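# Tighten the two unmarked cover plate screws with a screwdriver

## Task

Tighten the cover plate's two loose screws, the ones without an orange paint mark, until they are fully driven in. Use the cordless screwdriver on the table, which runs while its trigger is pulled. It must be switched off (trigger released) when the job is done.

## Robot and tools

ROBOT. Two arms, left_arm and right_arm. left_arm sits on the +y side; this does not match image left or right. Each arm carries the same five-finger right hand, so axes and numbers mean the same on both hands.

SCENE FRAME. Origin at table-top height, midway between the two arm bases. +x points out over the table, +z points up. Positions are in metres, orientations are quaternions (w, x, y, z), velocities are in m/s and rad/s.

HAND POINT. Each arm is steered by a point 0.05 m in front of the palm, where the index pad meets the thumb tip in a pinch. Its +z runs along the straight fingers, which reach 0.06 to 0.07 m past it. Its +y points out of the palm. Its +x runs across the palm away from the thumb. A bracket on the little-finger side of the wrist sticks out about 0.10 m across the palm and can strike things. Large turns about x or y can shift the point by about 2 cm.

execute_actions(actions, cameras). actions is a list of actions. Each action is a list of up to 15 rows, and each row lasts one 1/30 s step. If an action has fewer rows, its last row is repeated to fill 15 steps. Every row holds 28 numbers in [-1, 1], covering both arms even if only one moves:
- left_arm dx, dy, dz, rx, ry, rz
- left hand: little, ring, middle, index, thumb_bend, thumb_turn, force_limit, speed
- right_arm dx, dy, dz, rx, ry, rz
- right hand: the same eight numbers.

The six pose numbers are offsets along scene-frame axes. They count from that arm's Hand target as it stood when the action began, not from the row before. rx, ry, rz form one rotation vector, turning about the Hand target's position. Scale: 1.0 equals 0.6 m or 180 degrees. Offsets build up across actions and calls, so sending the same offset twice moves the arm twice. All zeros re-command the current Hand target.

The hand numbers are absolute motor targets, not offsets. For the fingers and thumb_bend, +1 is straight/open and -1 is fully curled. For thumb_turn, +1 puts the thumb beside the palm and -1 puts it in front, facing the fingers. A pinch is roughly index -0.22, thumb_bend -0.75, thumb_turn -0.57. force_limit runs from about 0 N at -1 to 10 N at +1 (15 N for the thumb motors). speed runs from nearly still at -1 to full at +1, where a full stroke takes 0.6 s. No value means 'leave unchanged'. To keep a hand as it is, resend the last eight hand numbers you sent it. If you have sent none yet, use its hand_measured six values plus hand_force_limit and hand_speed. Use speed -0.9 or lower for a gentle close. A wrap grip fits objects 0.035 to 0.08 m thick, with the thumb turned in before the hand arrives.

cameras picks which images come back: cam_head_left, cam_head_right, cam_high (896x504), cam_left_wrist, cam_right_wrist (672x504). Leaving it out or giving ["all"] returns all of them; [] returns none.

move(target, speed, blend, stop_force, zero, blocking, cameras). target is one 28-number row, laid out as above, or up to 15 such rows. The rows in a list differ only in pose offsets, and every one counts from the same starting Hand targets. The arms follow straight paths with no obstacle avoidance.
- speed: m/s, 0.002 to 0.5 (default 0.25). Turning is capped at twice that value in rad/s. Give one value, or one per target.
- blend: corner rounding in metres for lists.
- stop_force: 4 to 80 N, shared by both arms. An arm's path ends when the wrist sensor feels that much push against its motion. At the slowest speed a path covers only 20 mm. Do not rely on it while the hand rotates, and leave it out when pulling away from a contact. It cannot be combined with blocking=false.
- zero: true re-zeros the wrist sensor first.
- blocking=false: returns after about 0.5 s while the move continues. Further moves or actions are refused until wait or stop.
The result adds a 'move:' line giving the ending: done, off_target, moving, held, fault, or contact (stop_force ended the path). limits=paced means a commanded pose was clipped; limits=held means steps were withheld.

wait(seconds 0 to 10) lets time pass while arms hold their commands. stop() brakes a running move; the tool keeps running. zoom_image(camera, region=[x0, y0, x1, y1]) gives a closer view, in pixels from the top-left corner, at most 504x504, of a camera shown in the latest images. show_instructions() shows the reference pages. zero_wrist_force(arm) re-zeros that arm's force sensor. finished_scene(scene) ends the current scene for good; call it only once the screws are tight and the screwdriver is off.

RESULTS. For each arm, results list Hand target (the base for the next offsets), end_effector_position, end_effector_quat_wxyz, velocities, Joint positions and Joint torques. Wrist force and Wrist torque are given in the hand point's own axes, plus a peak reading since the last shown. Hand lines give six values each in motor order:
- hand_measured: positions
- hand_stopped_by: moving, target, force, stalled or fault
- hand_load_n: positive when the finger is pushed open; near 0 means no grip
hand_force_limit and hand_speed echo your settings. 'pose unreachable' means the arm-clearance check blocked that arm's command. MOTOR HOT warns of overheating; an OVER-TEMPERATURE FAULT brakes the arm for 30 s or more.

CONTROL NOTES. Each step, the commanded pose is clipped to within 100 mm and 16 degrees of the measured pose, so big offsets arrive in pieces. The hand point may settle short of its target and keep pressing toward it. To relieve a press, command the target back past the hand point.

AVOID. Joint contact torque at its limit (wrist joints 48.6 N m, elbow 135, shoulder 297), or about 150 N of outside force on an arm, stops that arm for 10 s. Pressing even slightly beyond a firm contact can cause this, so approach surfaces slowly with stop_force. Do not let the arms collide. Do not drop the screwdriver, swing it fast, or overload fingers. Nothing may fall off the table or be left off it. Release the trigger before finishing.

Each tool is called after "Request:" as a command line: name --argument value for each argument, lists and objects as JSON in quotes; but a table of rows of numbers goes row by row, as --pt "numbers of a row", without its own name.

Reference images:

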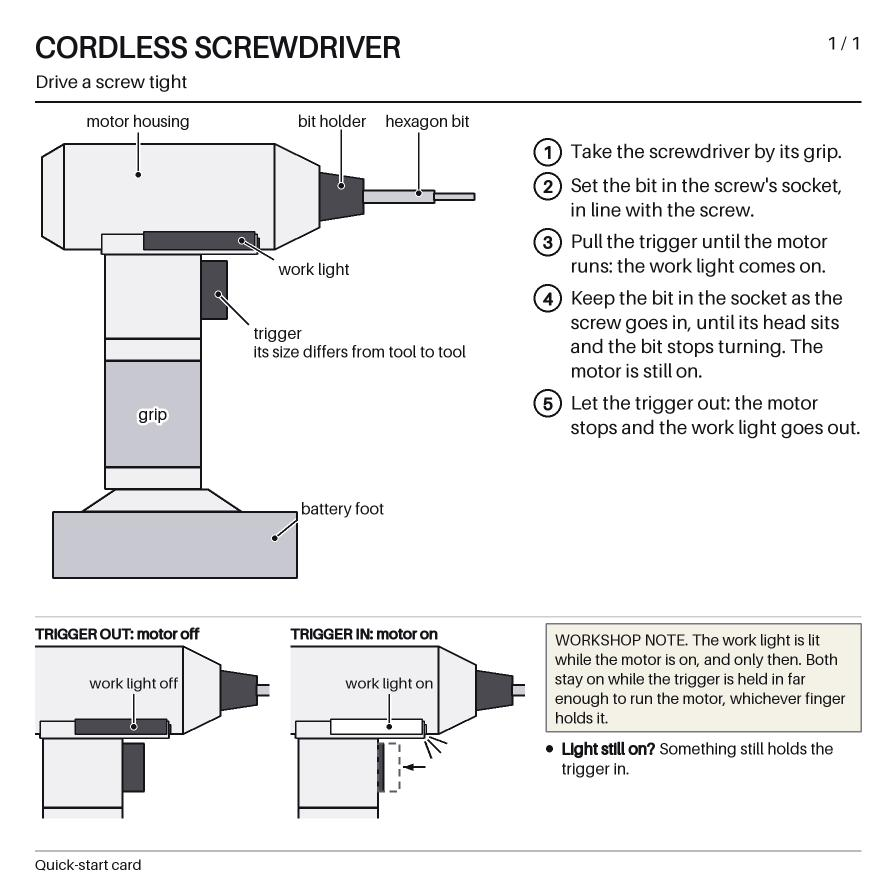

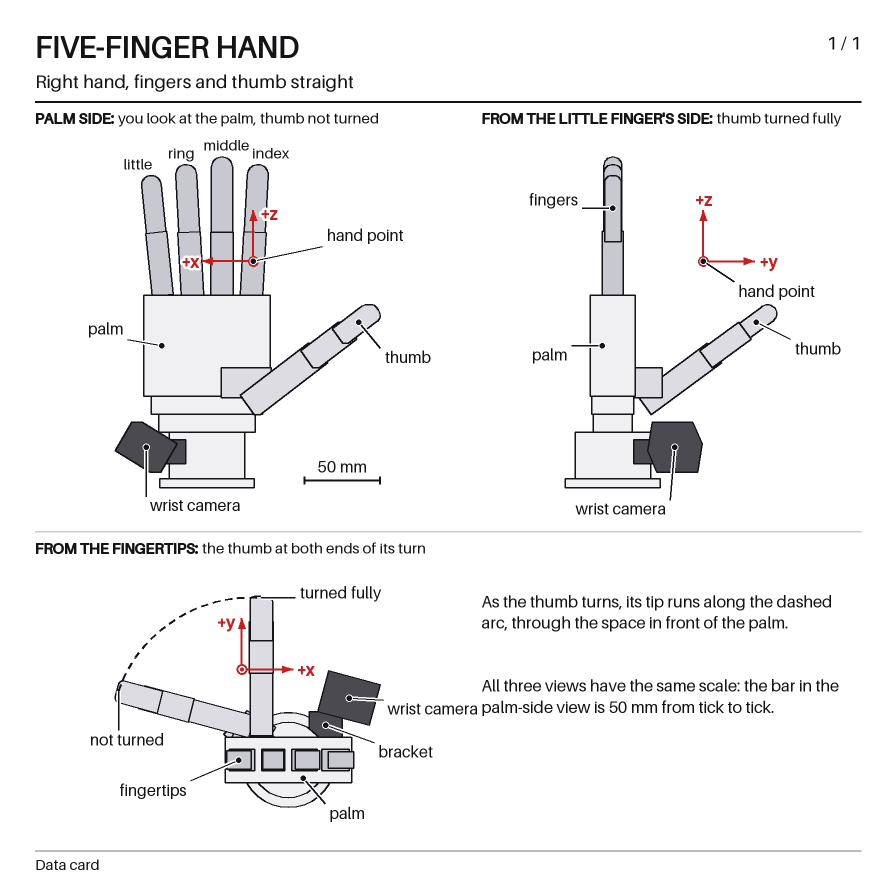

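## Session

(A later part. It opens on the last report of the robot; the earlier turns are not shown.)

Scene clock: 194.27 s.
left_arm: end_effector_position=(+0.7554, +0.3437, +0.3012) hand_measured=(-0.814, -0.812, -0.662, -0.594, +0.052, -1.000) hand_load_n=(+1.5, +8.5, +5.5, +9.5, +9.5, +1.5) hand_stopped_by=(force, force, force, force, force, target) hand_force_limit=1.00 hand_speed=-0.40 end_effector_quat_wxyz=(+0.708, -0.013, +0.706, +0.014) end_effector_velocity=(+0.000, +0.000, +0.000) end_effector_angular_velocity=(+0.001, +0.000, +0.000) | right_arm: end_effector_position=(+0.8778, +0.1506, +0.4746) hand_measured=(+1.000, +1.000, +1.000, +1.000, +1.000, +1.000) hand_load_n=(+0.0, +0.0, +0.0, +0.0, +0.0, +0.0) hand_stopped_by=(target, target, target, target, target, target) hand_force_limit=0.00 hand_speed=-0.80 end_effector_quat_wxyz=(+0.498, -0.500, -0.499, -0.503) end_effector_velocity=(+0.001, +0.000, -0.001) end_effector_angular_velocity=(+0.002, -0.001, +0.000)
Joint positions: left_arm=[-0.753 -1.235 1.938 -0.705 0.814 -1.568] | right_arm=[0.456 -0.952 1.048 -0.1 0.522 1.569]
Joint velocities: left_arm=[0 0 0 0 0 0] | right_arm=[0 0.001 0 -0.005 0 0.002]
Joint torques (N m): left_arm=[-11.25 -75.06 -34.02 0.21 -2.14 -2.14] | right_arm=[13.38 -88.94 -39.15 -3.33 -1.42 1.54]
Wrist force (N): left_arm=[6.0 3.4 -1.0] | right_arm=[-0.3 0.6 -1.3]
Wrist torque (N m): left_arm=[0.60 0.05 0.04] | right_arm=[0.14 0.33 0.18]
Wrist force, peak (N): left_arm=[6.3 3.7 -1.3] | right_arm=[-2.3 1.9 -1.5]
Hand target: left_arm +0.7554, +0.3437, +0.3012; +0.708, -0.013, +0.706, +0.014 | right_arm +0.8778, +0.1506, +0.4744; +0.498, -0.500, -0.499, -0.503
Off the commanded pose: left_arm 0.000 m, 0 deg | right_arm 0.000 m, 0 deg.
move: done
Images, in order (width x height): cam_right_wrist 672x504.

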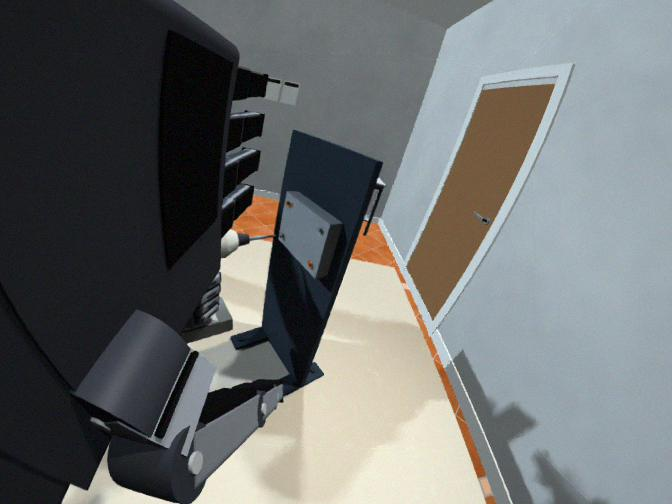

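Request:
move --target '[0.011,0.0048,0.0,0,0,0,-1,-1,-1,-1,-1,-1,1.0,-0.4,0,0,0,0,0,0,1,1,1,1,1,1,0,-0.8]' --cameras '["cam_right_wrist"]' --stop_force 6 --speed 0.02

Request:
zoom_image --camera "cam_right_wrist" --region '[260, 220, 300, 252]'

Request:
zoom_image --camera "cam_right_wrist" --region '[210, 220, 310, 300]'

Request:
move --target '[0,0,0,0,0,0,-1,-1,-1,-1,-1,-1,1.0,-0.4,-0.225,0.035,0.28,-0.1944,0,0,1,1,1,1,1,1,0,-0.8]' --cameras '["cam_right_wrist"]'

Request:
zoom_image --camera "cam_right_wrist" --region '[322, 212, 362, 244]'

Scene clock: 196.30 s.
left_arm: end_effector_position=(+0.7620, +0.3466, +0.3012) hand_measured=(-0.814, -0.812, -0.662, -0.620, +0.052, -1.000) hand_load_n=(+1.5, +9.0, +5.5, +10.5, +9.0, +1.5) hand_stopped_by=(force, force, force, force, force, target) hand_force_limit=1.00 hand_speed=-0.40 end_effector_quat_wxyz=(+0.708, -0.013, +0.706, +0.014) end_effector_velocity=(+0.000, +0.001, +0.000) end_effector_angular_velocity=(+0.000, -0.001, +0.001) | right_arm: end_effector_position=(+0.8778, +0.1506, +0.4744) hand_measured=(+1.000, +1.000, +1.000, +1.000, +1.000, +1.000) hand_load_n=(+0.0, +0.0, +0.0, +0.0, +0.0, +0.0) hand_stopped_by=(target, target, target, target, target, target) hand_force_limit=0.00 hand_speed=-0.80 end_effector_quat_wxyz=(+0.498, -0.500, -0.499, -0.503) end_effector_velocity=(+0.000, +0.000, +0.000) end_effector_angular_velocity=(+0.000, +0.000, +0.000)
Joint positions: left_arm=[-0.743 -1.229 1.928 -0.702 0.825 -1.568] | right_arm=[0.456 -0.952 1.048 -0.1 0.522 1.569]
Joint velocities: left_arm=[0.001 0 0 0 0 0] | right_arm=[0 0 0 -0.001 0 0]
Joint torques (N m): left_arm=[-14.16 -81.95 -25.19 -5.8 -2.23 -2.06] | right_arm=[14.42 -88.97 -39.54 -3.51 -1.08 1.76]
Wrist force (N): left_arm=[6.0 3.5 -1.1] | right_arm=[-0.1 0.3 -1.1]
Wrist torque (N m): left_arm=[0.64 0.06 0.04] | right_arm=[0.09 0.29 0.17]
Wrist force, peak (N): left_arm=[6.3 4.0 -0.8] | right_arm=[0.2 0.7 -1.5]
Hand target: left_arm +0.7620, +0.3466, +0.3012; +0.708, -0.013, +0.706, +0.014 | right_arm +0.8778, +0.1506, +0.4744; +0.498, -0.500, -0.499, -0.503
Off the commanded pose: left_arm 0.000 m, 0 deg | right_arm 0.000 m, 0 deg.
move: done
Images, in order (width x height): cam_right_wrist 672x504.

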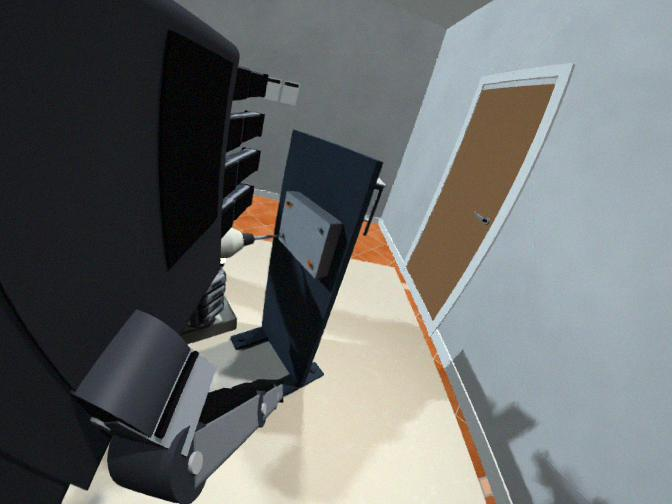

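Scaled by 12.600 from the camera's 672x504 image, which has a finer 960x720 frame.

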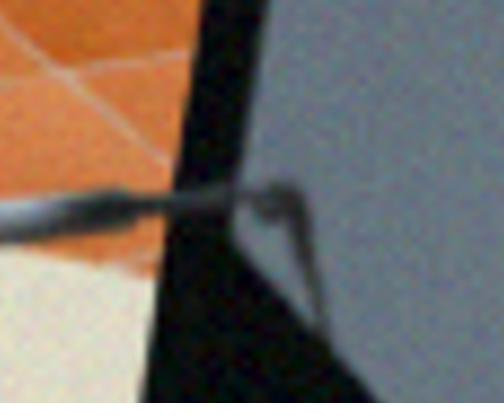

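Scaled by 5.040 from the camera's 672x504 image, which has a finer 960x720 frame.

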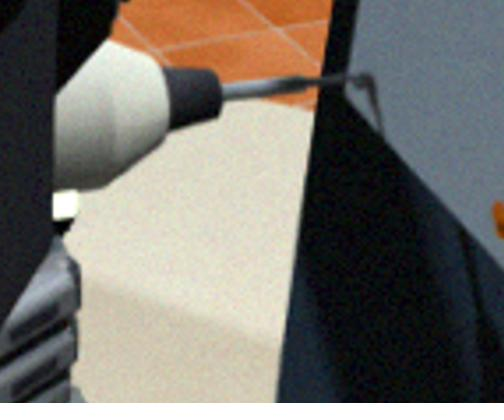

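Scene clock: 198.07 s.
left_arm: end_effector_position=(+0.7620, +0.3466, +0.3012) hand_measured=(-0.814, -0.812, -0.662, -0.620, +0.052, -1.000) hand_load_n=(+1.5, +9.0, +5.5, +10.5, +9.0, +1.5) hand_stopped_by=(force, force, force, force, force, target) hand_force_limit=1.00 hand_speed=-0.40 end_effector_quat_wxyz=(+0.708, -0.013, +0.706, +0.014) end_effector_velocity=(+0.000, +0.000, +0.000) end_effector_angular_velocity=(+0.000, +0.000, +0.000) | right_arm: end_effector_position=(+0.7418, +0.1704, +0.6412) hand_measured=(+1.000, +1.000, +1.000, +1.000, +1.000, +1.000) hand_load_n=(+0.0, +0.0, +0.0, +0.0, +0.0, +0.0) hand_stopped_by=(target, target, target, target, target, target) hand_force_limit=0.00 hand_speed=-0.80 end_effector_quat_wxyz=(-0.331, +0.613, +0.612, +0.374) end_effector_velocity=(+0.000, +0.000, +0.000) end_effector_angular_velocity=(+0.000, +0.000, +0.000)
Joint positions: left_arm=[-0.743 -1.229 1.928 -0.702 0.825 -1.568] | right_arm=[0.617 -0.659 0.037 1.333 0.876 1.008]
Joint velocities: left_arm=[0 0 0 0 0 0] | right_arm=[0 0 0 0 0 0]
Joint torques (N m): left_arm=[-11.93 -76.87 -30.78 -4.99 -2.08 -2.86] | right_arm=[-10.08 -113.49 -29.21 3.23 1.19 1.57]
Wrist force (N): left_arm=[6.3 3.3 -1.2] | right_arm=[-0.7 0.9 -0.5]
Wrist torque (N m): left_arm=[0.60 0.02 0.06] | right_arm=[0.16 0.22 0.14]
Wrist force, peak (N): left_arm=[6.4 3.7 -1.0] | right_arm=[-1.9 1.7 -1.5]
Hand target: left_arm +0.7620, +0.3466, +0.3012; +0.708, -0.013, +0.706, +0.014 | right_arm +0.7430, +0.1717, +0.6425; -0.324, +0.626, +0.628, +0.329
Off the commanded pose: left_arm 0.000 m, 0 deg | right_arm 0.002 m, 6 deg.
elbow stopped short (right arm): the move would have taken joint 3 (elbow) straighter than the controller allows.
move: off_target (right_arm)
Images, in order (width x height): cam_right_wrist 672x504.

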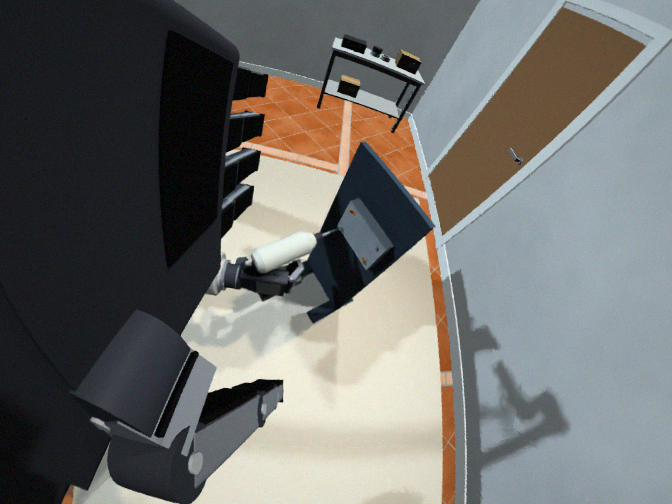

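Scaled by 12.600 from the camera's 672x504 image, which has a finer 960x720 frame.

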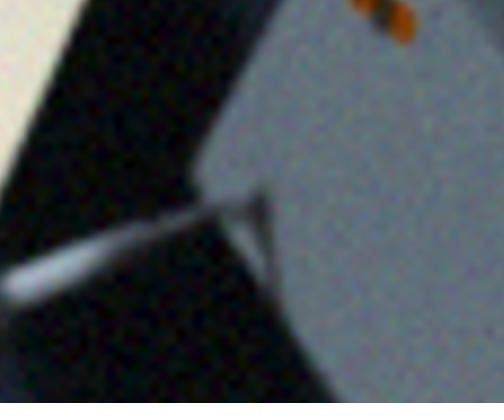

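Request:
move --target '[0.0134,0.01,0,0,0,0,-1,-1,-1,-1,-1,-1,1.0,-0.4,0,0,0,0,0,0,1,1,1,1,1,1,0,-0.8]' --cameras '[]' --stop_force 7 --speed 0.01

Request:
move --target '[0.0134,0.01,0,0,0,0,-1,-1,-1,-1,-1,-1,1.0,-0.4,0,0,0,0,0,0,1,1,1,1,1,1,0,-0.8]' --cameras '["cam_right_wrist"]' --stop_force 7 --speed 0.01

Request:
zoom_image --camera "cam_right_wrist" --region '[322, 212, 362, 244]'

Scene clock: 203.73 s.
left_arm: end_effector_position=(+0.7633, +0.3476, +0.3012) hand_measured=(-0.814, -0.812, -0.662, -0.620, +0.052, -1.000) hand_load_n=(+3.0, +9.5, +5.5, +10.0, +9.0, +0.5) hand_stopped_by=(force, force, force, force, force, target) hand_force_limit=1.00 hand_speed=-0.40 end_effector_quat_wxyz=(+0.708, -0.013, +0.706, +0.014) end_effector_velocity=(+0.000, +0.000, +0.000) end_effector_angular_velocity=(+0.001, +0.000, -0.001) | right_arm: end_effector_position=(+0.7418, +0.1703, +0.6412) hand_measured=(+1.000, +1.000, +1.000, +1.000, +1.000, +1.000) hand_load_n=(+0.0, +0.0, +0.0, +0.0, +0.0, +0.0) hand_stopped_by=(target, target, target, target, target, target) hand_force_limit=0.00 hand_speed=-0.80 end_effector_quat_wxyz=(-0.331, +0.613, +0.612, +0.374) end_effector_velocity=(+0.000, +0.000, +0.001) end_effector_angular_velocity=(+0.001, -0.001, +0.000)
Joint positions: left_arm=[-0.74 -1.227 1.927 -0.702 0.827 -1.568] | right_arm=[0.617 -0.659 0.037 1.333 0.877 1.008]
Joint velocities: left_arm=[0 0 0 0 0 0] | right_arm=[0 -0.001 0 -0.001 0 0]
Joint torques (N m): left_arm=[-9.46 -76.56 -30.79 -5.2 -2.76 -2.38] | right_arm=[14.41 -115.39 -30.83 -0.77 -0.34 1.64]
Wrist force (N): left_arm=[5.2 1.4 -4.8] | right_arm=[-0.1 0.5 -0.7]
Wrist torque (N m): left_arm=[0.69 -0.12 0.21] | right_arm=[0.11 0.14 0.16]
Wrist force, peak (N): left_arm=[5.1 -1.0 -7.6] | right_arm=[0.0 0.9 -0.8]
Hand target: left_arm +0.7633, +0.3476, +0.3012; +0.708, -0.013, +0.706, +0.014 | right_arm +0.7430, +0.1717, +0.6425; -0.324, +0.626, +0.628, +0.329
Off the commanded pose: left_arm 0.008 m, 0 deg | right_arm 0.002 m, 6 deg.
elbow stopped short (right arm): the move would have taken joint 3 (elbow) straighter than the controller allows.
move: contact (left_arm), off_target (right_arm)
No camera images: "cameras" was empty.

Scene clock: 209.17 s.
left_arm: end_effector_position=(+0.7634, +0.3477, +0.3012) hand_measured=(-0.814, -0.812, -0.662, -0.620, +0.052, -1.000) hand_load_n=(+3.0, +9.5, +5.5, +10.0, +10.0, +0.0) hand_stopped_by=(force, force, force, force, force, target) hand_force_limit=1.00 hand_speed=-0.40 end_effector_quat_wxyz=(+0.708, -0.013, +0.706, +0.014) end_effector_velocity=(+0.000, +0.000, +0.000) end_effector_angular_velocity=(+0.001, +0.000, +0.001) | right_arm: end_effector_position=(+0.7418, +0.1703, +0.6412) hand_measured=(+1.000, +1.000, +1.000, +1.000, +1.000, +1.000) hand_load_n=(+0.0, +0.0, +0.0, +0.0, +0.0, +0.0) hand_stopped_by=(target, target, target, target, target, target) hand_force_limit=0.00 hand_speed=-0.80 end_effector_quat_wxyz=(-0.331, +0.613, +0.612, +0.374) end_effector_velocity=(-0.001, +0.000, +0.001) end_effector_angular_velocity=(+0.001, +0.000, +0.000)
Joint positions: left_arm=[-0.74 -1.227 1.927 -0.702 0.827 -1.568] | right_arm=[0.617 -0.659 0.037 1.333 0.877 1.008]
Joint velocities: left_arm=[0 0 0 0 -0.001 0.001] | right_arm=[0 -0.001 0 0.001 0 0]
Joint torques (N m): left_arm=[-7.35 -74.58 -30.61 -0.48 -0.4 -2.43] | right_arm=[14.59 -114.99 -35.66 -0.73 -0.41 1.76]
Wrist force (N): left_arm=[5.8 -1.8 -9.3] | right_arm=[0.3 0.5 -0.7]
Wrist torque (N m): left_arm=[0.62 -0.18 0.25] | right_arm=[0.13 0.09 0.19]
Wrist force, peak (N): left_arm=[7.0 -4.1 -12.3] | right_arm=[0.0 0.6 -1.1]
Hand target: left_arm +0.7634, +0.3477, +0.3012; +0.708, -0.013, +0.706, +0.014 | right_arm +0.7430, +0.1717, +0.6425; -0.324, +0.626, +0.628, +0.329
Off the commanded pose: left_arm 0.010 m, 0 deg | right_arm 0.002 m, 6 deg.
elbow stopped short (right arm): the move would have taken joint 3 (elbow) straighter than the controller allows.
move: contact (left_arm), off_target (right_arm)
Images, in order (width x height): cam_right_wrist 672x504.

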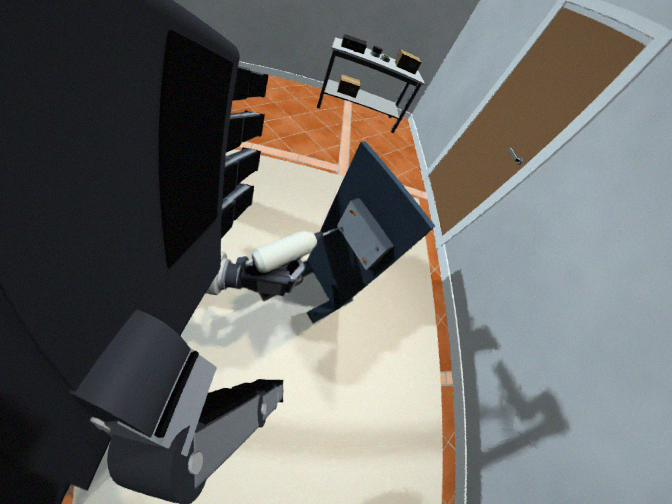

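Scaled by 12.600 from the camera's 672x504 image, which has a finer 960x720 frame.

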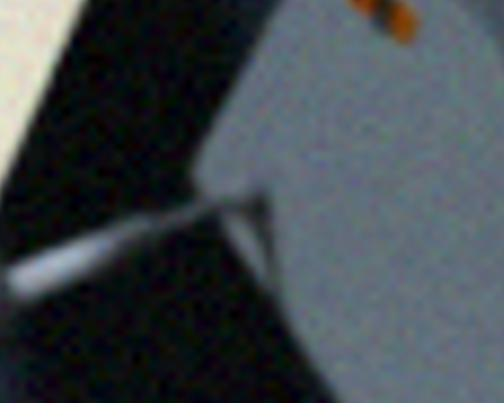

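Request:
move --target '[-0.0016,-0.0021,-0.0012,0,0,0,-1,-1,-1,-1,-1,-1,1.0,-0.4,0.225,-0.035,-0.28,0.1944,0,0,1,1,1,1,1,1,0,-0.8]' --cameras '["cam_right_wrist"]'

Request:
zoom_image --camera "cam_right_wrist" --region '[260, 220, 300, 252]'

Request:
move --target '[0.0134,0.01,0,0,0,0,-1,-1,-1,-1,-1,-1,1.0,-0.4,0,0,0,0,0,0,1,1,1,1,1,1,0,-0.8]' --cameras '["cam_right_wrist"]' --stop_force 7 --speed 0.01

Request:
zoom_image --camera "cam_right_wrist" --region '[260, 220, 300, 252]'

Scene clock: 211.10 s.
left_arm: end_effector_position=(+0.7624, +0.3465, +0.3005) hand_measured=(-0.814, -0.812, -0.662, -0.620, +0.052, -1.000) hand_load_n=(+2.0, +9.0, +5.5, +10.0, +9.5, +1.0) hand_stopped_by=(force, force, force, force, force, target) hand_force_limit=1.00 hand_speed=-0.40 end_effector_quat_wxyz=(+0.708, -0.013, +0.706, +0.014) end_effector_velocity=(+0.000, +0.000, -0.001) end_effector_angular_velocity=(+0.001, +0.001, +0.000) | right_arm: end_effector_position=(+0.8777, +0.1506, +0.4746) hand_measured=(+1.000, +1.000, +1.000, +1.000, +1.000, +1.000) hand_load_n=(+0.0, +0.0, +0.0, +0.0, +0.0, +0.0) hand_stopped_by=(target, target, target, target, target, target) hand_force_limit=0.00 hand_speed=-0.80 end_effector_quat_wxyz=(+0.498, -0.500, -0.499, -0.503) end_effector_velocity=(+0.000, +0.000, +0.000) end_effector_angular_velocity=(+0.001, -0.001, +0.000)
Joint positions: left_arm=[-0.742 -1.227 1.928 -0.703 0.825 -1.568] | right_arm=[0.456 -0.952 1.049 -0.1 0.523 1.569]
Joint velocities: left_arm=[0.001 0.001 0 0 0.001 0] | right_arm=[0 0 0 -0.003 0 0.002]
Joint torques (N m): left_arm=[-9.36 -46.98 -26.41 -5.43 -1.27 -1.92] | right_arm=[12.46 -87.64 -38.44 -4.28 -1.22 1.72]
Wrist force (N): left_arm=[6.1 3.6 -1.2] | right_arm=[0.0 0.5 -1.2]
Wrist torque (N m): left_arm=[0.65 0.05 0.06] | right_arm=[0.12 0.27 0.19]
Wrist force, peak (N): left_arm=[6.4 -1.6 -9.3] | right_arm=[-2.2 1.5 -1.7]
Hand target: left_arm +0.7624, +0.3465, +0.3005; +0.708, -0.013, +0.706, +0.014 | right_arm +0.8777, +0.1507, +0.4744; +0.498, -0.500, -0.499, -0.503
Off the commanded pose: left_arm 0.000 m, 0 deg | right_arm 0.000 m, 0 deg.
move: done
Images, in order (width x height): cam_right_wrist 672x504.

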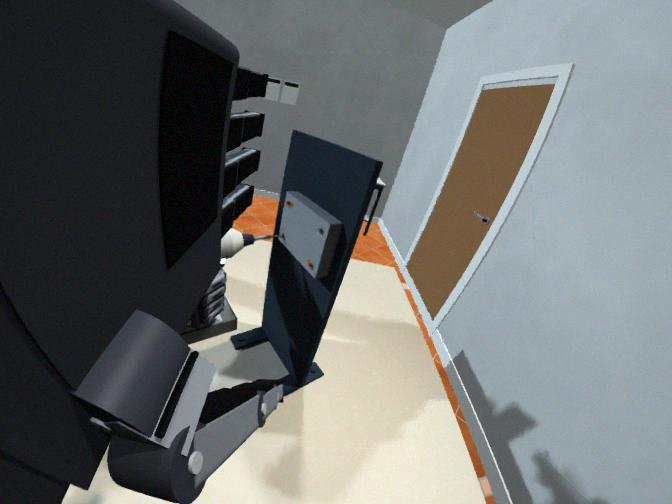

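Scaled by 12.600 from the camera's 672x504 image, which has a finer 960x720 frame.

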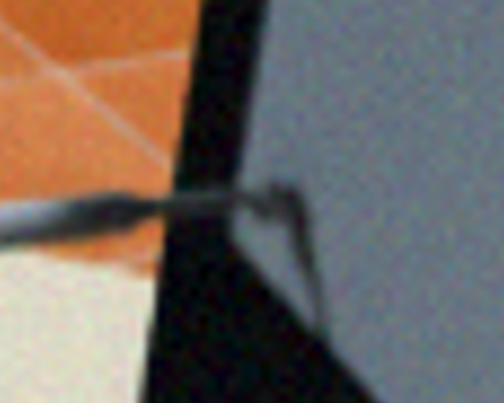

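Scene clock: 212.33 s.
left_arm: end_effector_position=(+0.7634, +0.3473, +0.3004) hand_measured=(-0.814, -0.812, -0.662, -0.620, +0.052, -1.000) hand_load_n=(+2.5, +9.0, +5.5, +9.5, +10.0, +1.0) hand_stopped_by=(force, force, force, force, force, target) hand_force_limit=1.00 hand_speed=-0.40 end_effector_quat_wxyz=(+0.708, -0.013, +0.706, +0.014) end_effector_velocity=(+0.000, -0.001, +0.000) end_effector_angular_velocity=(+0.000, +0.000, -0.001) | right_arm: end_effector_position=(+0.8777, +0.1507, +0.4744) hand_measured=(+1.000, +1.000, +1.000, +1.000, +1.000, +1.000) hand_load_n=(+0.0, +0.0, +0.0, +0.0, +0.0, +0.0) hand_stopped_by=(target, target, target, target, target, target) hand_force_limit=0.00 hand_speed=-0.80 end_effector_quat_wxyz=(+0.498, -0.500, -0.499, -0.503) end_effector_velocity=(+0.000, +0.000, -0.001) end_effector_angular_velocity=(-0.001, +0.001, +0.000)
Joint positions: left_arm=[-0.74 -1.226 1.927 -0.703 0.827 -1.568] | right_arm=[0.456 -0.952 1.049 -0.1 0.523 1.569]
Joint velocities: left_arm=[0 0 0 0 0 0] | right_arm=[0 0.001 0 0.001 0 0]
Joint torques (N m): left_arm=[-16.93 -78.59 -26.6 -5.67 -2.09 -1.83] | right_arm=[15.3 -88.51 -38.91 -3.2 -1.15 2.01]
Wrist force (N): left_arm=[5.5 2.2 -2.8] | right_arm=[-0.1 0.7 -1.2]
Wrist torque (N m): left_arm=[0.57 -0.02 0.10] | right_arm=[0.15 0.28 0.20]
Wrist force, peak (N): left_arm=[7.5 -3.9 -12.7] | right_arm=[0.1 0.9 -1.4]
Hand target: left_arm +0.7634, +0.3473, +0.3004; +0.708, -0.013, +0.706, +0.014 | right_arm +0.8777, +0.1507, +0.4744; +0.498, -0.500, -0.499, -0.503
Off the commanded pose: left_arm 0.009 m, 0 deg | right_arm 0.000 m, 0 deg.
move: contact (left_arm)
Images, in order (width x height): cam_right_wrist 672x504.

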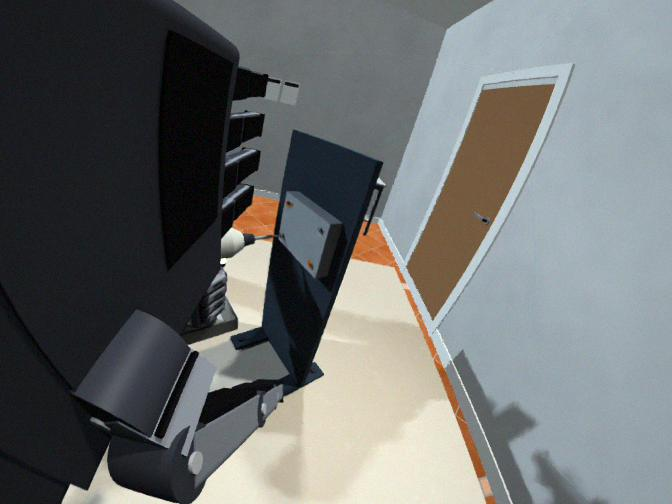

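Scaled by 12.600 from the camera's 672x504 image, which has a finer 960x720 frame.

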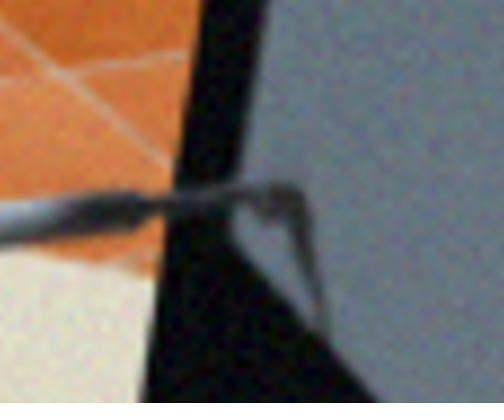

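Request:
move --target '[0.0134,0.01,0,0,0,0,-1,-1,-1,-1,-1,-1,1.0,-0.4,0,0,0,0,0,0,1,1,1,1,1,1,0,-0.8]' --cameras '["cam_right_wrist"]' --stop_force 8 --speed 0.005

Request:
zoom_image --camera "cam_right_wrist" --region '[260, 220, 300, 252]'

Scene clock: 213.73 s.
left_arm: end_effector_position=(+0.7636, +0.3475, +0.3003) hand_measured=(-0.814, -0.812, -0.662, -0.620, +0.052, -1.000) hand_load_n=(+2.5, +9.0, +5.0, +9.5, +10.0, +0.0) hand_stopped_by=(force, force, force, force, force, target) hand_force_limit=1.00 hand_speed=-0.40 end_effector_quat_wxyz=(+0.708, -0.013, +0.706, +0.014) end_effector_velocity=(+0.000, +0.000, +0.000) end_effector_angular_velocity=(+0.001, +0.000, -0.001) | right_arm: end_effector_position=(+0.8777, +0.1507, +0.4744) hand_measured=(+1.000, +1.000, +1.000, +1.000, +1.000, +1.000) hand_load_n=(+0.0, +0.0, +0.0, +0.0, +0.0, +0.0) hand_stopped_by=(target, target, target, target, target, target) hand_force_limit=0.00 hand_speed=-0.80 end_effector_quat_wxyz=(+0.498, -0.500, -0.499, -0.503) end_effector_velocity=(+0.000, +0.000, -0.001) end_effector_angular_velocity=(+0.000, +0.000, +0.000)
Joint positions: left_arm=[-0.74 -1.226 1.927 -0.703 0.827 -1.568] | right_arm=[0.456 -0.952 1.049 -0.1 0.523 1.569]
Joint velocities: left_arm=[0 0 0 0 0.001 0.001] | right_arm=[0 0.001 0 -0.001 0 0]
Joint torques (N m): left_arm=[-8.75 -81.55 -27.39 -1.31 -2.88 -2.1] | right_arm=[13.99 -88.79 -41.81 -2.34 -1.07 1.84]
Wrist force (N): left_arm=[6.5 -0.5 -7.6] | right_arm=[0.0 0.3 -0.9]
Wrist torque (N m): left_arm=[0.60 -0.08 0.15] | right_arm=[0.07 0.26 0.18]
Wrist force, peak (N): left_arm=[8.7 -4.9 -14.3] | right_arm=[0.3 0.3 -1.4]
Hand target: left_arm +0.7636, +0.3475, +0.3004; +0.708, -0.013, +0.706, +0.014 | right_arm +0.8777, +0.1507, +0.4744; +0.498, -0.500, -0.499, -0.503
Off the commanded pose: left_arm 0.010 m, 0 deg | right_arm 0.000 m, 0 deg.
move: contact (left_arm)
Images, in order (width x height): cam_right_wrist 672x504.

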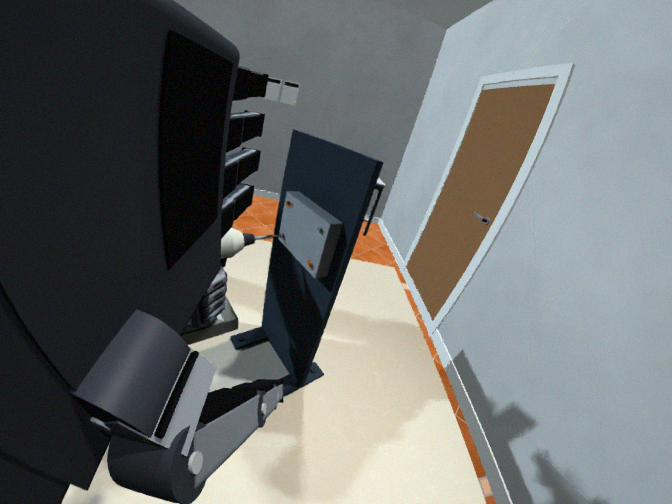

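Scaled by 12.600 from the camera's 672x504 image, which has a finer 960x720 frame.

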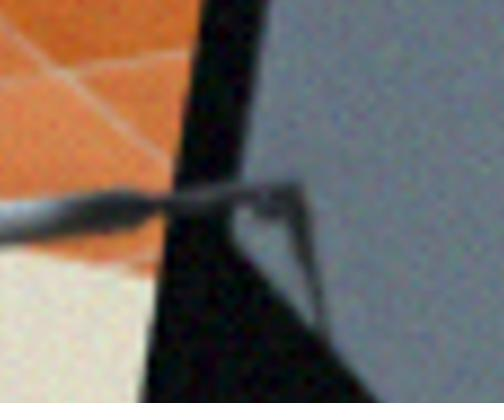

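Request:
move --target '[-0.002,-0.0015,-0.002,0,0,0,-1,-1,-1,-1,-1,-1,1.0,-0.4,-0.225,0.035,0.28,-0.1944,0,0,1,1,1,1,1,1,0,-0.8]' --cameras '[]'

Request:
move --target '[0.0134,0.01,0,0,0,0,-1,-1,-1,-1,-1,-1,1.0,-0.4,0,0,0,0,0,0,1,1,1,1,1,1,0,-0.8]' --cameras '["cam_right_wrist"]' --stop_force 7 --speed 0.01

Request:
zoom_image --camera "cam_right_wrist" --region '[322, 212, 362, 244]'

Scene clock: 215.63 s.
left_arm: end_effector_position=(+0.7623, +0.3466, +0.2991) hand_measured=(-0.814, -0.812, -0.662, -0.620, +0.052, -1.000) hand_load_n=(+2.0, +9.0, +5.5, +10.0, +9.5, +1.5) hand_stopped_by=(force, force, force, force, force, target) hand_force_limit=1.00 hand_speed=-0.40 end_effector_quat_wxyz=(+0.708, -0.013, +0.706, +0.014) end_effector_velocity=(+0.000, +0.000, +0.000) end_effector_angular_velocity=(+0.001, +0.001, +0.000) | right_arm: end_effector_position=(+0.7417, +0.1704, +0.6412) hand_measured=(+1.000, +1.000, +1.000, +1.000, +1.000, +1.000) hand_load_n=(+0.0, +0.0, +0.0, +0.0, +0.0, +0.0) hand_stopped_by=(target, target, target, target, target, target) hand_force_limit=0.00 hand_speed=-0.80 end_effector_quat_wxyz=(-0.331, +0.613, +0.612, +0.374) end_effector_velocity=(+0.000, +0.000, +0.002) end_effector_angular_velocity=(+0.001, -0.001, +0.000)
Joint positions: left_arm=[-0.742 -1.226 1.929 -0.706 0.825 -1.568] | right_arm=[0.617 -0.659 0.037 1.333 0.877 1.008]
Joint velocities: left_arm=[0 0 0 0.001 0 0] | right_arm=[0 -0.002 0 0 0 0]
Joint torques (N m): left_arm=[-12.6 -45.75 -27.75 -5.25 -1.42 -1.93] | right_arm=[-8.71 -113.35 -29.19 3.08 1.25 1.64]
Wrist force (N): left_arm=[6.1 3.3 -1.3] | right_arm=[0.2 0.4 -0.6]
Wrist torque (N m): left_arm=[0.61 0.05 0.04] | right_arm=[0.10 0.10 0.18]
Wrist force, peak (N): left_arm=[6.6 -0.6 -7.6] | right_arm=[-1.8 1.9 -1.5]
Hand target: left_arm +0.7624, +0.3466, +0.2992; +0.708, -0.013, +0.706, +0.014 | right_arm +0.7429, +0.1717, +0.6425; -0.324, +0.626, +0.628, +0.330
Off the commanded pose: left_arm 0.000 m, 0 deg | right_arm 0.002 m, 6 deg.
elbow stopped short (right arm): the move would have taken joint 3 (elbow) straighter than the controller allows.
move: off_target (right_arm)
No camera images: "cameras" was empty.

Scene clock: 221.07 s.
left_arm: end_effector_position=(+0.7659, +0.3492, +0.2991) hand_measured=(-0.814, -0.812, -0.662, -0.620, +0.052, -1.000) hand_load_n=(+3.0, +9.5, +5.5, +9.5, +9.5, +0.5) hand_stopped_by=(force, force, force, force, force, target) hand_force_limit=1.00 hand_speed=-0.40 end_effector_quat_wxyz=(+0.708, -0.013, +0.706, +0.014) end_effector_velocity=(+0.000, +0.001, -0.001) end_effector_angular_velocity=(-0.002, +0.000, +0.001) | right_arm: end_effector_position=(+0.7417, +0.1704, +0.6412) hand_measured=(+1.000, +1.000, +1.000, +1.000, +1.000, +1.000) hand_load_n=(+0.0, +0.0, +0.0, +0.0, +0.0, +0.0) hand_stopped_by=(target, target, target, target, target, target) hand_force_limit=0.00 hand_speed=-0.80 end_effector_quat_wxyz=(-0.331, +0.613, +0.612, +0.374) end_effector_velocity=(+0.001, +0.001, -0.002) end_effector_angular_velocity=(-0.001, +0.001, +0.000)
Joint positions: left_arm=[-0.736 -1.223 1.925 -0.704 0.832 -1.568] | right_arm=[0.617 -0.659 0.037 1.333 0.877 1.008]
Joint velocities: left_arm=[0.001 0.001 0 0 0 -0.002] | right_arm=[0 0.002 0 0 0 0]
Joint torques (N m): left_arm=[-8.66 -78.1 -27.91 -5.69 -2.16 -2.22] | right_arm=[14.74 -115.39 -30.3 -0.83 -0.54 1.88]
Wrist force (N): left_arm=[4.7 0.8 -6.2] | right_arm=[-0.1 0.5 -0.6]
Wrist torque (N m): left_arm=[0.54 -0.17 0.21] | right_arm=[0.12 0.14 0.17]
Wrist force, peak (N): left_arm=[6.0 -1.1 -9.4] | right_arm=[-0.3 0.6 -1.0]
Hand target: left_arm +0.7659, +0.3492, +0.2992; +0.708, -0.013, +0.706, +0.014 | right_arm +0.7429, +0.1717, +0.6425; -0.324, +0.626, +0.628, +0.330
Off the commanded pose: left_arm 0.006 m, 0 deg | right_arm 0.002 m, 6 deg.
elbow stopped short (right arm): the move would have taken joint 3 (elbow) straighter than the controller allows.
move: contact (left_arm), off_target (right_arm)
Images, in order (width x height): cam_right_wrist 672x504.

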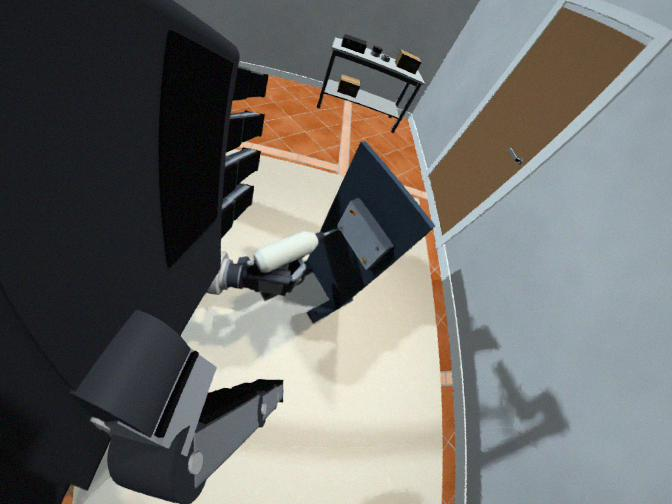

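Scaled by 12.600 from the camera's 672x504 image, which has a finer 960x720 frame.

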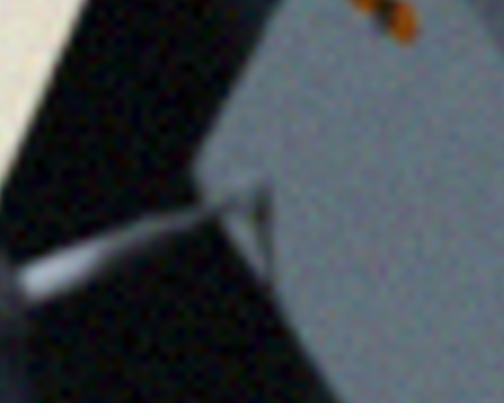

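Request:
move --target '[0.0134,0.01,0,0,0,0,-1,-1,-1,-1,-1,-1,1.0,-0.4,0.225,-0.035,-0.28,0.1944,0,0,1,1,1,1,1,1,0,-0.8]' --cameras '["cam_right_wrist"]' --stop_force 9 --speed 0.06

Request:
zoom_image --camera "cam_right_wrist" --region '[260, 220, 300, 252]'

Scene clock: 227.30 s.
left_arm: end_effector_position=(+0.7660, +0.3494, +0.2991) hand_measured=(-0.814, -0.812, -0.662, -0.620, +0.052, -1.000) hand_load_n=(+3.0, +9.5, +5.0, +9.0, +9.5, +0.0) hand_stopped_by=(force, force, force, force, force, target) hand_force_limit=1.00 hand_speed=-0.40 end_effector_quat_wxyz=(+0.708, -0.013, +0.706, +0.014) end_effector_velocity=(+0.000, +0.001, +0.000) end_effector_angular_velocity=(-0.002, +0.000, +0.000) | right_arm: end_effector_position=(+0.8776, +0.1507, +0.4743) hand_measured=(+1.000, +1.000, +1.000, +1.000, +1.000, +1.000) hand_load_n=(+0.0, +0.0, +0.0, +0.0, +0.0, +0.0) hand_stopped_by=(target, target, target, target, target, target) hand_force_limit=0.00 hand_speed=-0.80 end_effector_quat_wxyz=(+0.498, -0.500, -0.499, -0.503) end_effector_velocity=(+0.000, +0.000, +0.002) end_effector_angular_velocity=(+0.001, -0.001, +0.000)
Joint positions: left_arm=[-0.735 -1.223 1.925 -0.704 0.832 -1.568] | right_arm=[0.456 -0.952 1.049 -0.1 0.523 1.569]
Joint velocities: left_arm=[0.001 0 0 0 0 -0.002] | right_arm=[0 -0.002 0 0 0 0]
Joint torques (N m): left_arm=[-4.93 -79.25 -31.53 -5.68 -0.72 -2.01] | right_arm=[15.06 -89.84 -47.68 -3.59 2.23 0.51]
Wrist force (N): left_arm=[7.4 -3.1 -12.0] | right_arm=[0.0 0.6 -1.4]
Wrist torque (N m): left_arm=[0.55 -0.22 0.23] | right_arm=[0.14 0.28 0.19]
Wrist force, peak (N): left_arm=[8.5 -5.9 -15.9] | right_arm=[-0.8 1.1 -1.0]
Hand target: left_arm +0.7660, +0.3494, +0.2991; +0.708, -0.013, +0.706, +0.014 | right_arm +0.8776, +0.1507, +0.4743; +0.498, -0.500, -0.499, -0.503
Off the commanded pose: left_arm 0.010 m, 0 deg | right_arm 0.000 m, 0 deg.
move: contact (left_arm)
Images, in order (width x height): cam_right_wrist 672x504.

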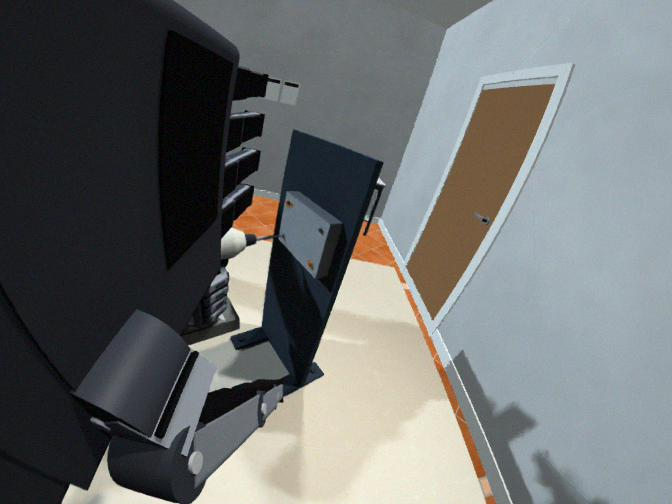

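Scaled by 12.600 from the camera's 672x504 image, which has a finer 960x720 frame.

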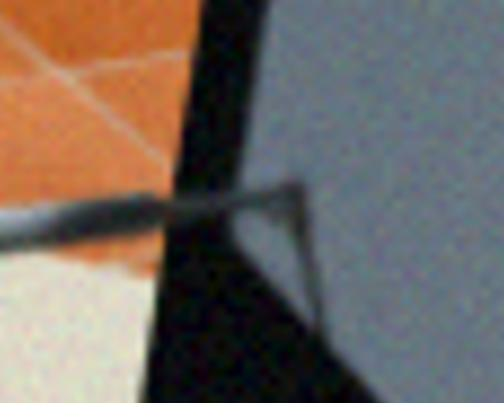

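Request:
move --target '[-0.027,-0.02,0,0,0,0,-1,-1,-1,-1,-1,-1,1.0,-0.4,0,0,0,0,0,0,1,1,1,1,1,1,0,-0.8]' --cameras '["cam_right_wrist"]' --speed 0.06

Request:
zoom_image --camera "cam_right_wrist" --region '[260, 220, 300, 252]'

Request:
zoom_image --camera "cam_right_wrist" --region '[260, 190, 340, 280]'

Scene clock: 228.20 s.
left_arm: end_effector_position=(+0.7495, +0.3374, +0.2991) hand_measured=(-0.814, -0.812, -0.662, -0.620, +0.052, -1.000) hand_load_n=(+2.0, +9.0, +5.5, +10.0, +9.5, +1.0) hand_stopped_by=(force, force, force, force, force, target) hand_force_limit=1.00 hand_speed=-0.40 end_effector_quat_wxyz=(+0.708, -0.013, +0.706, +0.014) end_effector_velocity=(+0.002, +0.002, +0.000) end_effector_angular_velocity=(+0.000, +0.000, -0.001) | right_arm: end_effector_position=(+0.8776, +0.1507, +0.4743) hand_measured=(+1.000, +1.000, +1.000, +1.000, +1.000, +1.000) hand_load_n=(+0.0, +0.0, +0.5, +0.0, +0.0, +0.0) hand_stopped_by=(target, target, target, target, target, target) hand_force_limit=0.00 hand_speed=-0.80 end_effector_quat_wxyz=(+0.498, -0.500, -0.499, -0.503) end_effector_velocity=(+0.000, +0.000, +0.001) end_effector_angular_velocity=(+0.001, -0.002, +0.000)
Joint positions: left_arm=[-0.766 -1.236 1.944 -0.71 0.801 -1.568] | right_arm=[0.456 -0.952 1.049 -0.1 0.523 1.569]
Joint velocities: left_arm=[0.004 0.001 -0.001 0 0.004 0] | right_arm=[0 -0.001 0 -0.001 0 0]
Joint torques (N m): left_arm=[5.71 -45.84 -48.83 -3.51 1.92 0.33] | right_arm=[14.74 -88.23 -46.37 -2.97 1.95 0.64]
Wrist force (N): left_arm=[6.4 3.7 -1.2] | right_arm=[0.0 0.4 -0.8]
Wrist torque (N m): left_arm=[0.66 0.01 0.06] | right_arm=[0.07 0.26 0.19]
Wrist force, peak (N): left_arm=[7.3 -3.3 -12.3] | right_arm=[-0.1 0.8 -1.6]
Hand target: left_arm +0.7497, +0.3374, +0.2992; +0.708, -0.013, +0.706, +0.014 | right_arm +0.8776, +0.1507, +0.4743; +0.498, -0.500, -0.499, -0.503
Off the commanded pose: left_arm 0.000 m, 0 deg | right_arm 0.000 m, 0 deg.
move: done
Images, in order (width x height): cam_right_wrist 672x504.

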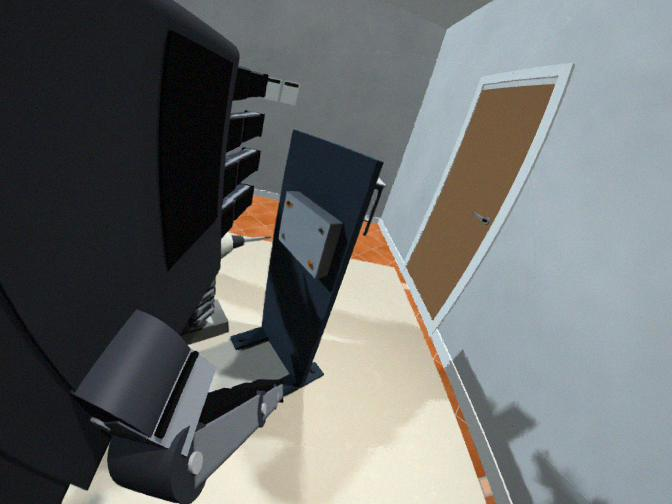

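Scaled by 12.600 from the camera's 672x504 image, which has a finer 960x720 frame.

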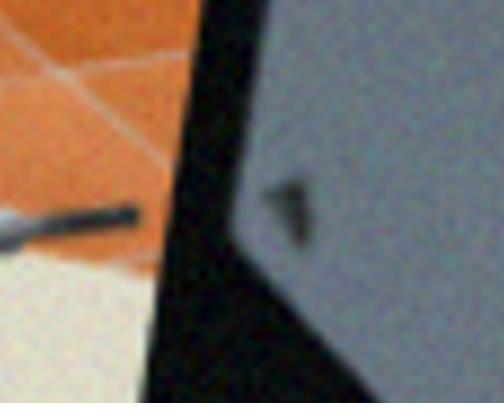

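Scaled by 5.600 from the camera's 672x504 image, which has a finer 960x720 frame.

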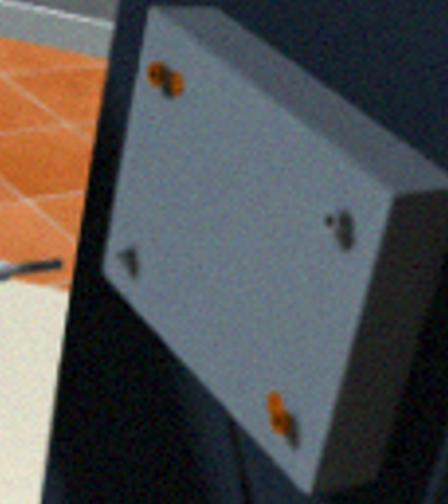

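Request:
move --target '[0.0308,0.0227,0,0,0,0,-1,-1,-1,-1,-1,-1,1.0,-0.4,0,0,0,0,0,0,1,1,1,1,1,1,0,-0.8]' --speed 0.01 --stop_force 9 --cameras '["cam_right_wrist"]'

Request:
zoom_image --camera "cam_right_wrist" --region '[260, 220, 300, 252]'

Scene clock: 231.93 s.
left_arm: end_effector_position=(+0.7658, +0.3492, +0.2992) hand_measured=(-0.814, -0.812, -0.662, -0.620, +0.052, -1.000) hand_load_n=(+3.0, +9.5, +5.0, +9.0, +10.0, +0.0) hand_stopped_by=(force, force, force, force, force, target) hand_force_limit=1.00 hand_speed=-0.40 end_effector_quat_wxyz=(+0.708, -0.013, +0.706, +0.014) end_effector_velocity=(+0.000, +0.000, +0.000) end_effector_angular_velocity=(+0.001, +0.000, +0.000) | right_arm: end_effector_position=(+0.8776, +0.1507, +0.4743) hand_measured=(+1.000, +1.000, +1.000, +1.000, +1.000, +1.000) hand_load_n=(+0.0, +0.0, +0.0, +0.0, +0.0, +0.0) hand_stopped_by=(target, target, target, target, target, target) hand_force_limit=0.00 hand_speed=-0.80 end_effector_quat_wxyz=(+0.498, -0.500, -0.499, -0.503) end_effector_velocity=(+0.000, +0.000, +0.000) end_effector_angular_velocity=(+0.000, +0.000, +0.000)
Joint positions: left_arm=[-0.735 -1.223 1.925 -0.704 0.832 -1.568] | right_arm=[0.456 -0.952 1.049 -0.1 0.523 1.569]
Joint velocities: left_arm=[0 0 0 0 0 0.001] | right_arm=[0 0 0 -0.001 0 0]
Joint torques (N m): left_arm=[-11.24 -81.32 -26.33 -5.62 -2.21 0.18] | right_arm=[13.77 -89.58 -41.27 -0.14 1.17 0.45]
Wrist force (N): left_arm=[5.6 2.4 -4.4] | right_arm=[0.2 0.5 -1.0]
Wrist torque (N m): left_arm=[0.52 -0.12 0.13] | right_arm=[0.11 0.24 0.20]
Wrist force, peak (N): left_arm=[9.5 -5.7 -16.5] | right_arm=[0.3 0.6 -1.6]
Hand target: left_arm +0.7658, +0.3492, +0.2992; +0.708, -0.013, +0.706, +0.014 | right_arm +0.8776, +0.1507, +0.4743; +0.498, -0.500, -0.499, -0.503
Off the commanded pose: left_arm 0.003 m, 0 deg | right_arm 0.000 m, 0 deg.
move: contact (left_arm)
Images, in order (width x height): cam_right_wrist 672x504.

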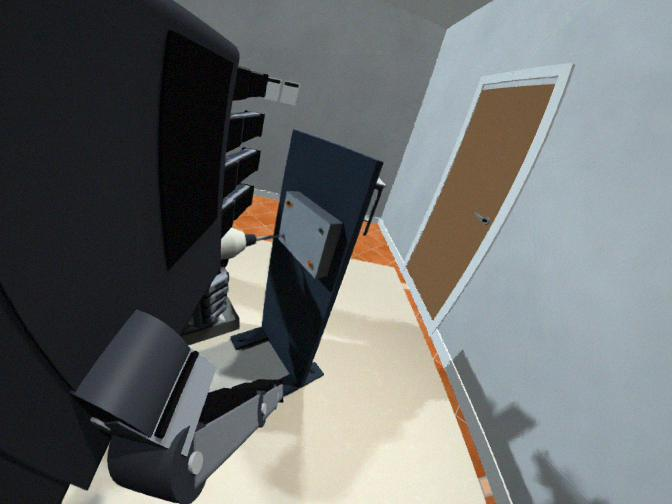

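Scaled by 12.600 from the camera's 672x504 image, which has a finer 960x720 frame.

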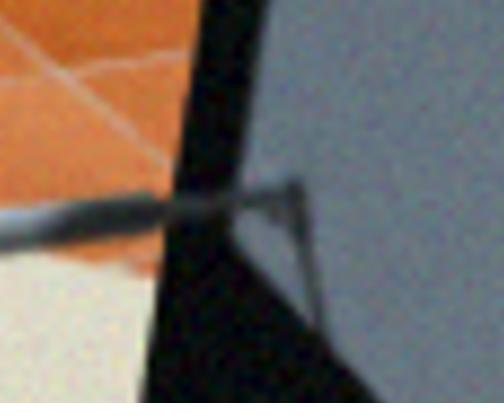

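Request:
zoom_image --camera "cam_right_wrist" --region '[210, 220, 310, 300]'

Scaled by 5.040 from the camera's 672x504 image, which has a finer 960x720 frame.

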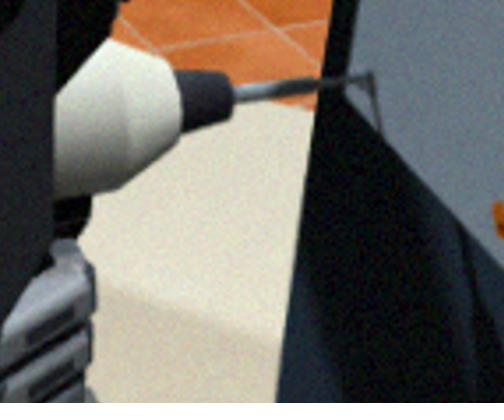

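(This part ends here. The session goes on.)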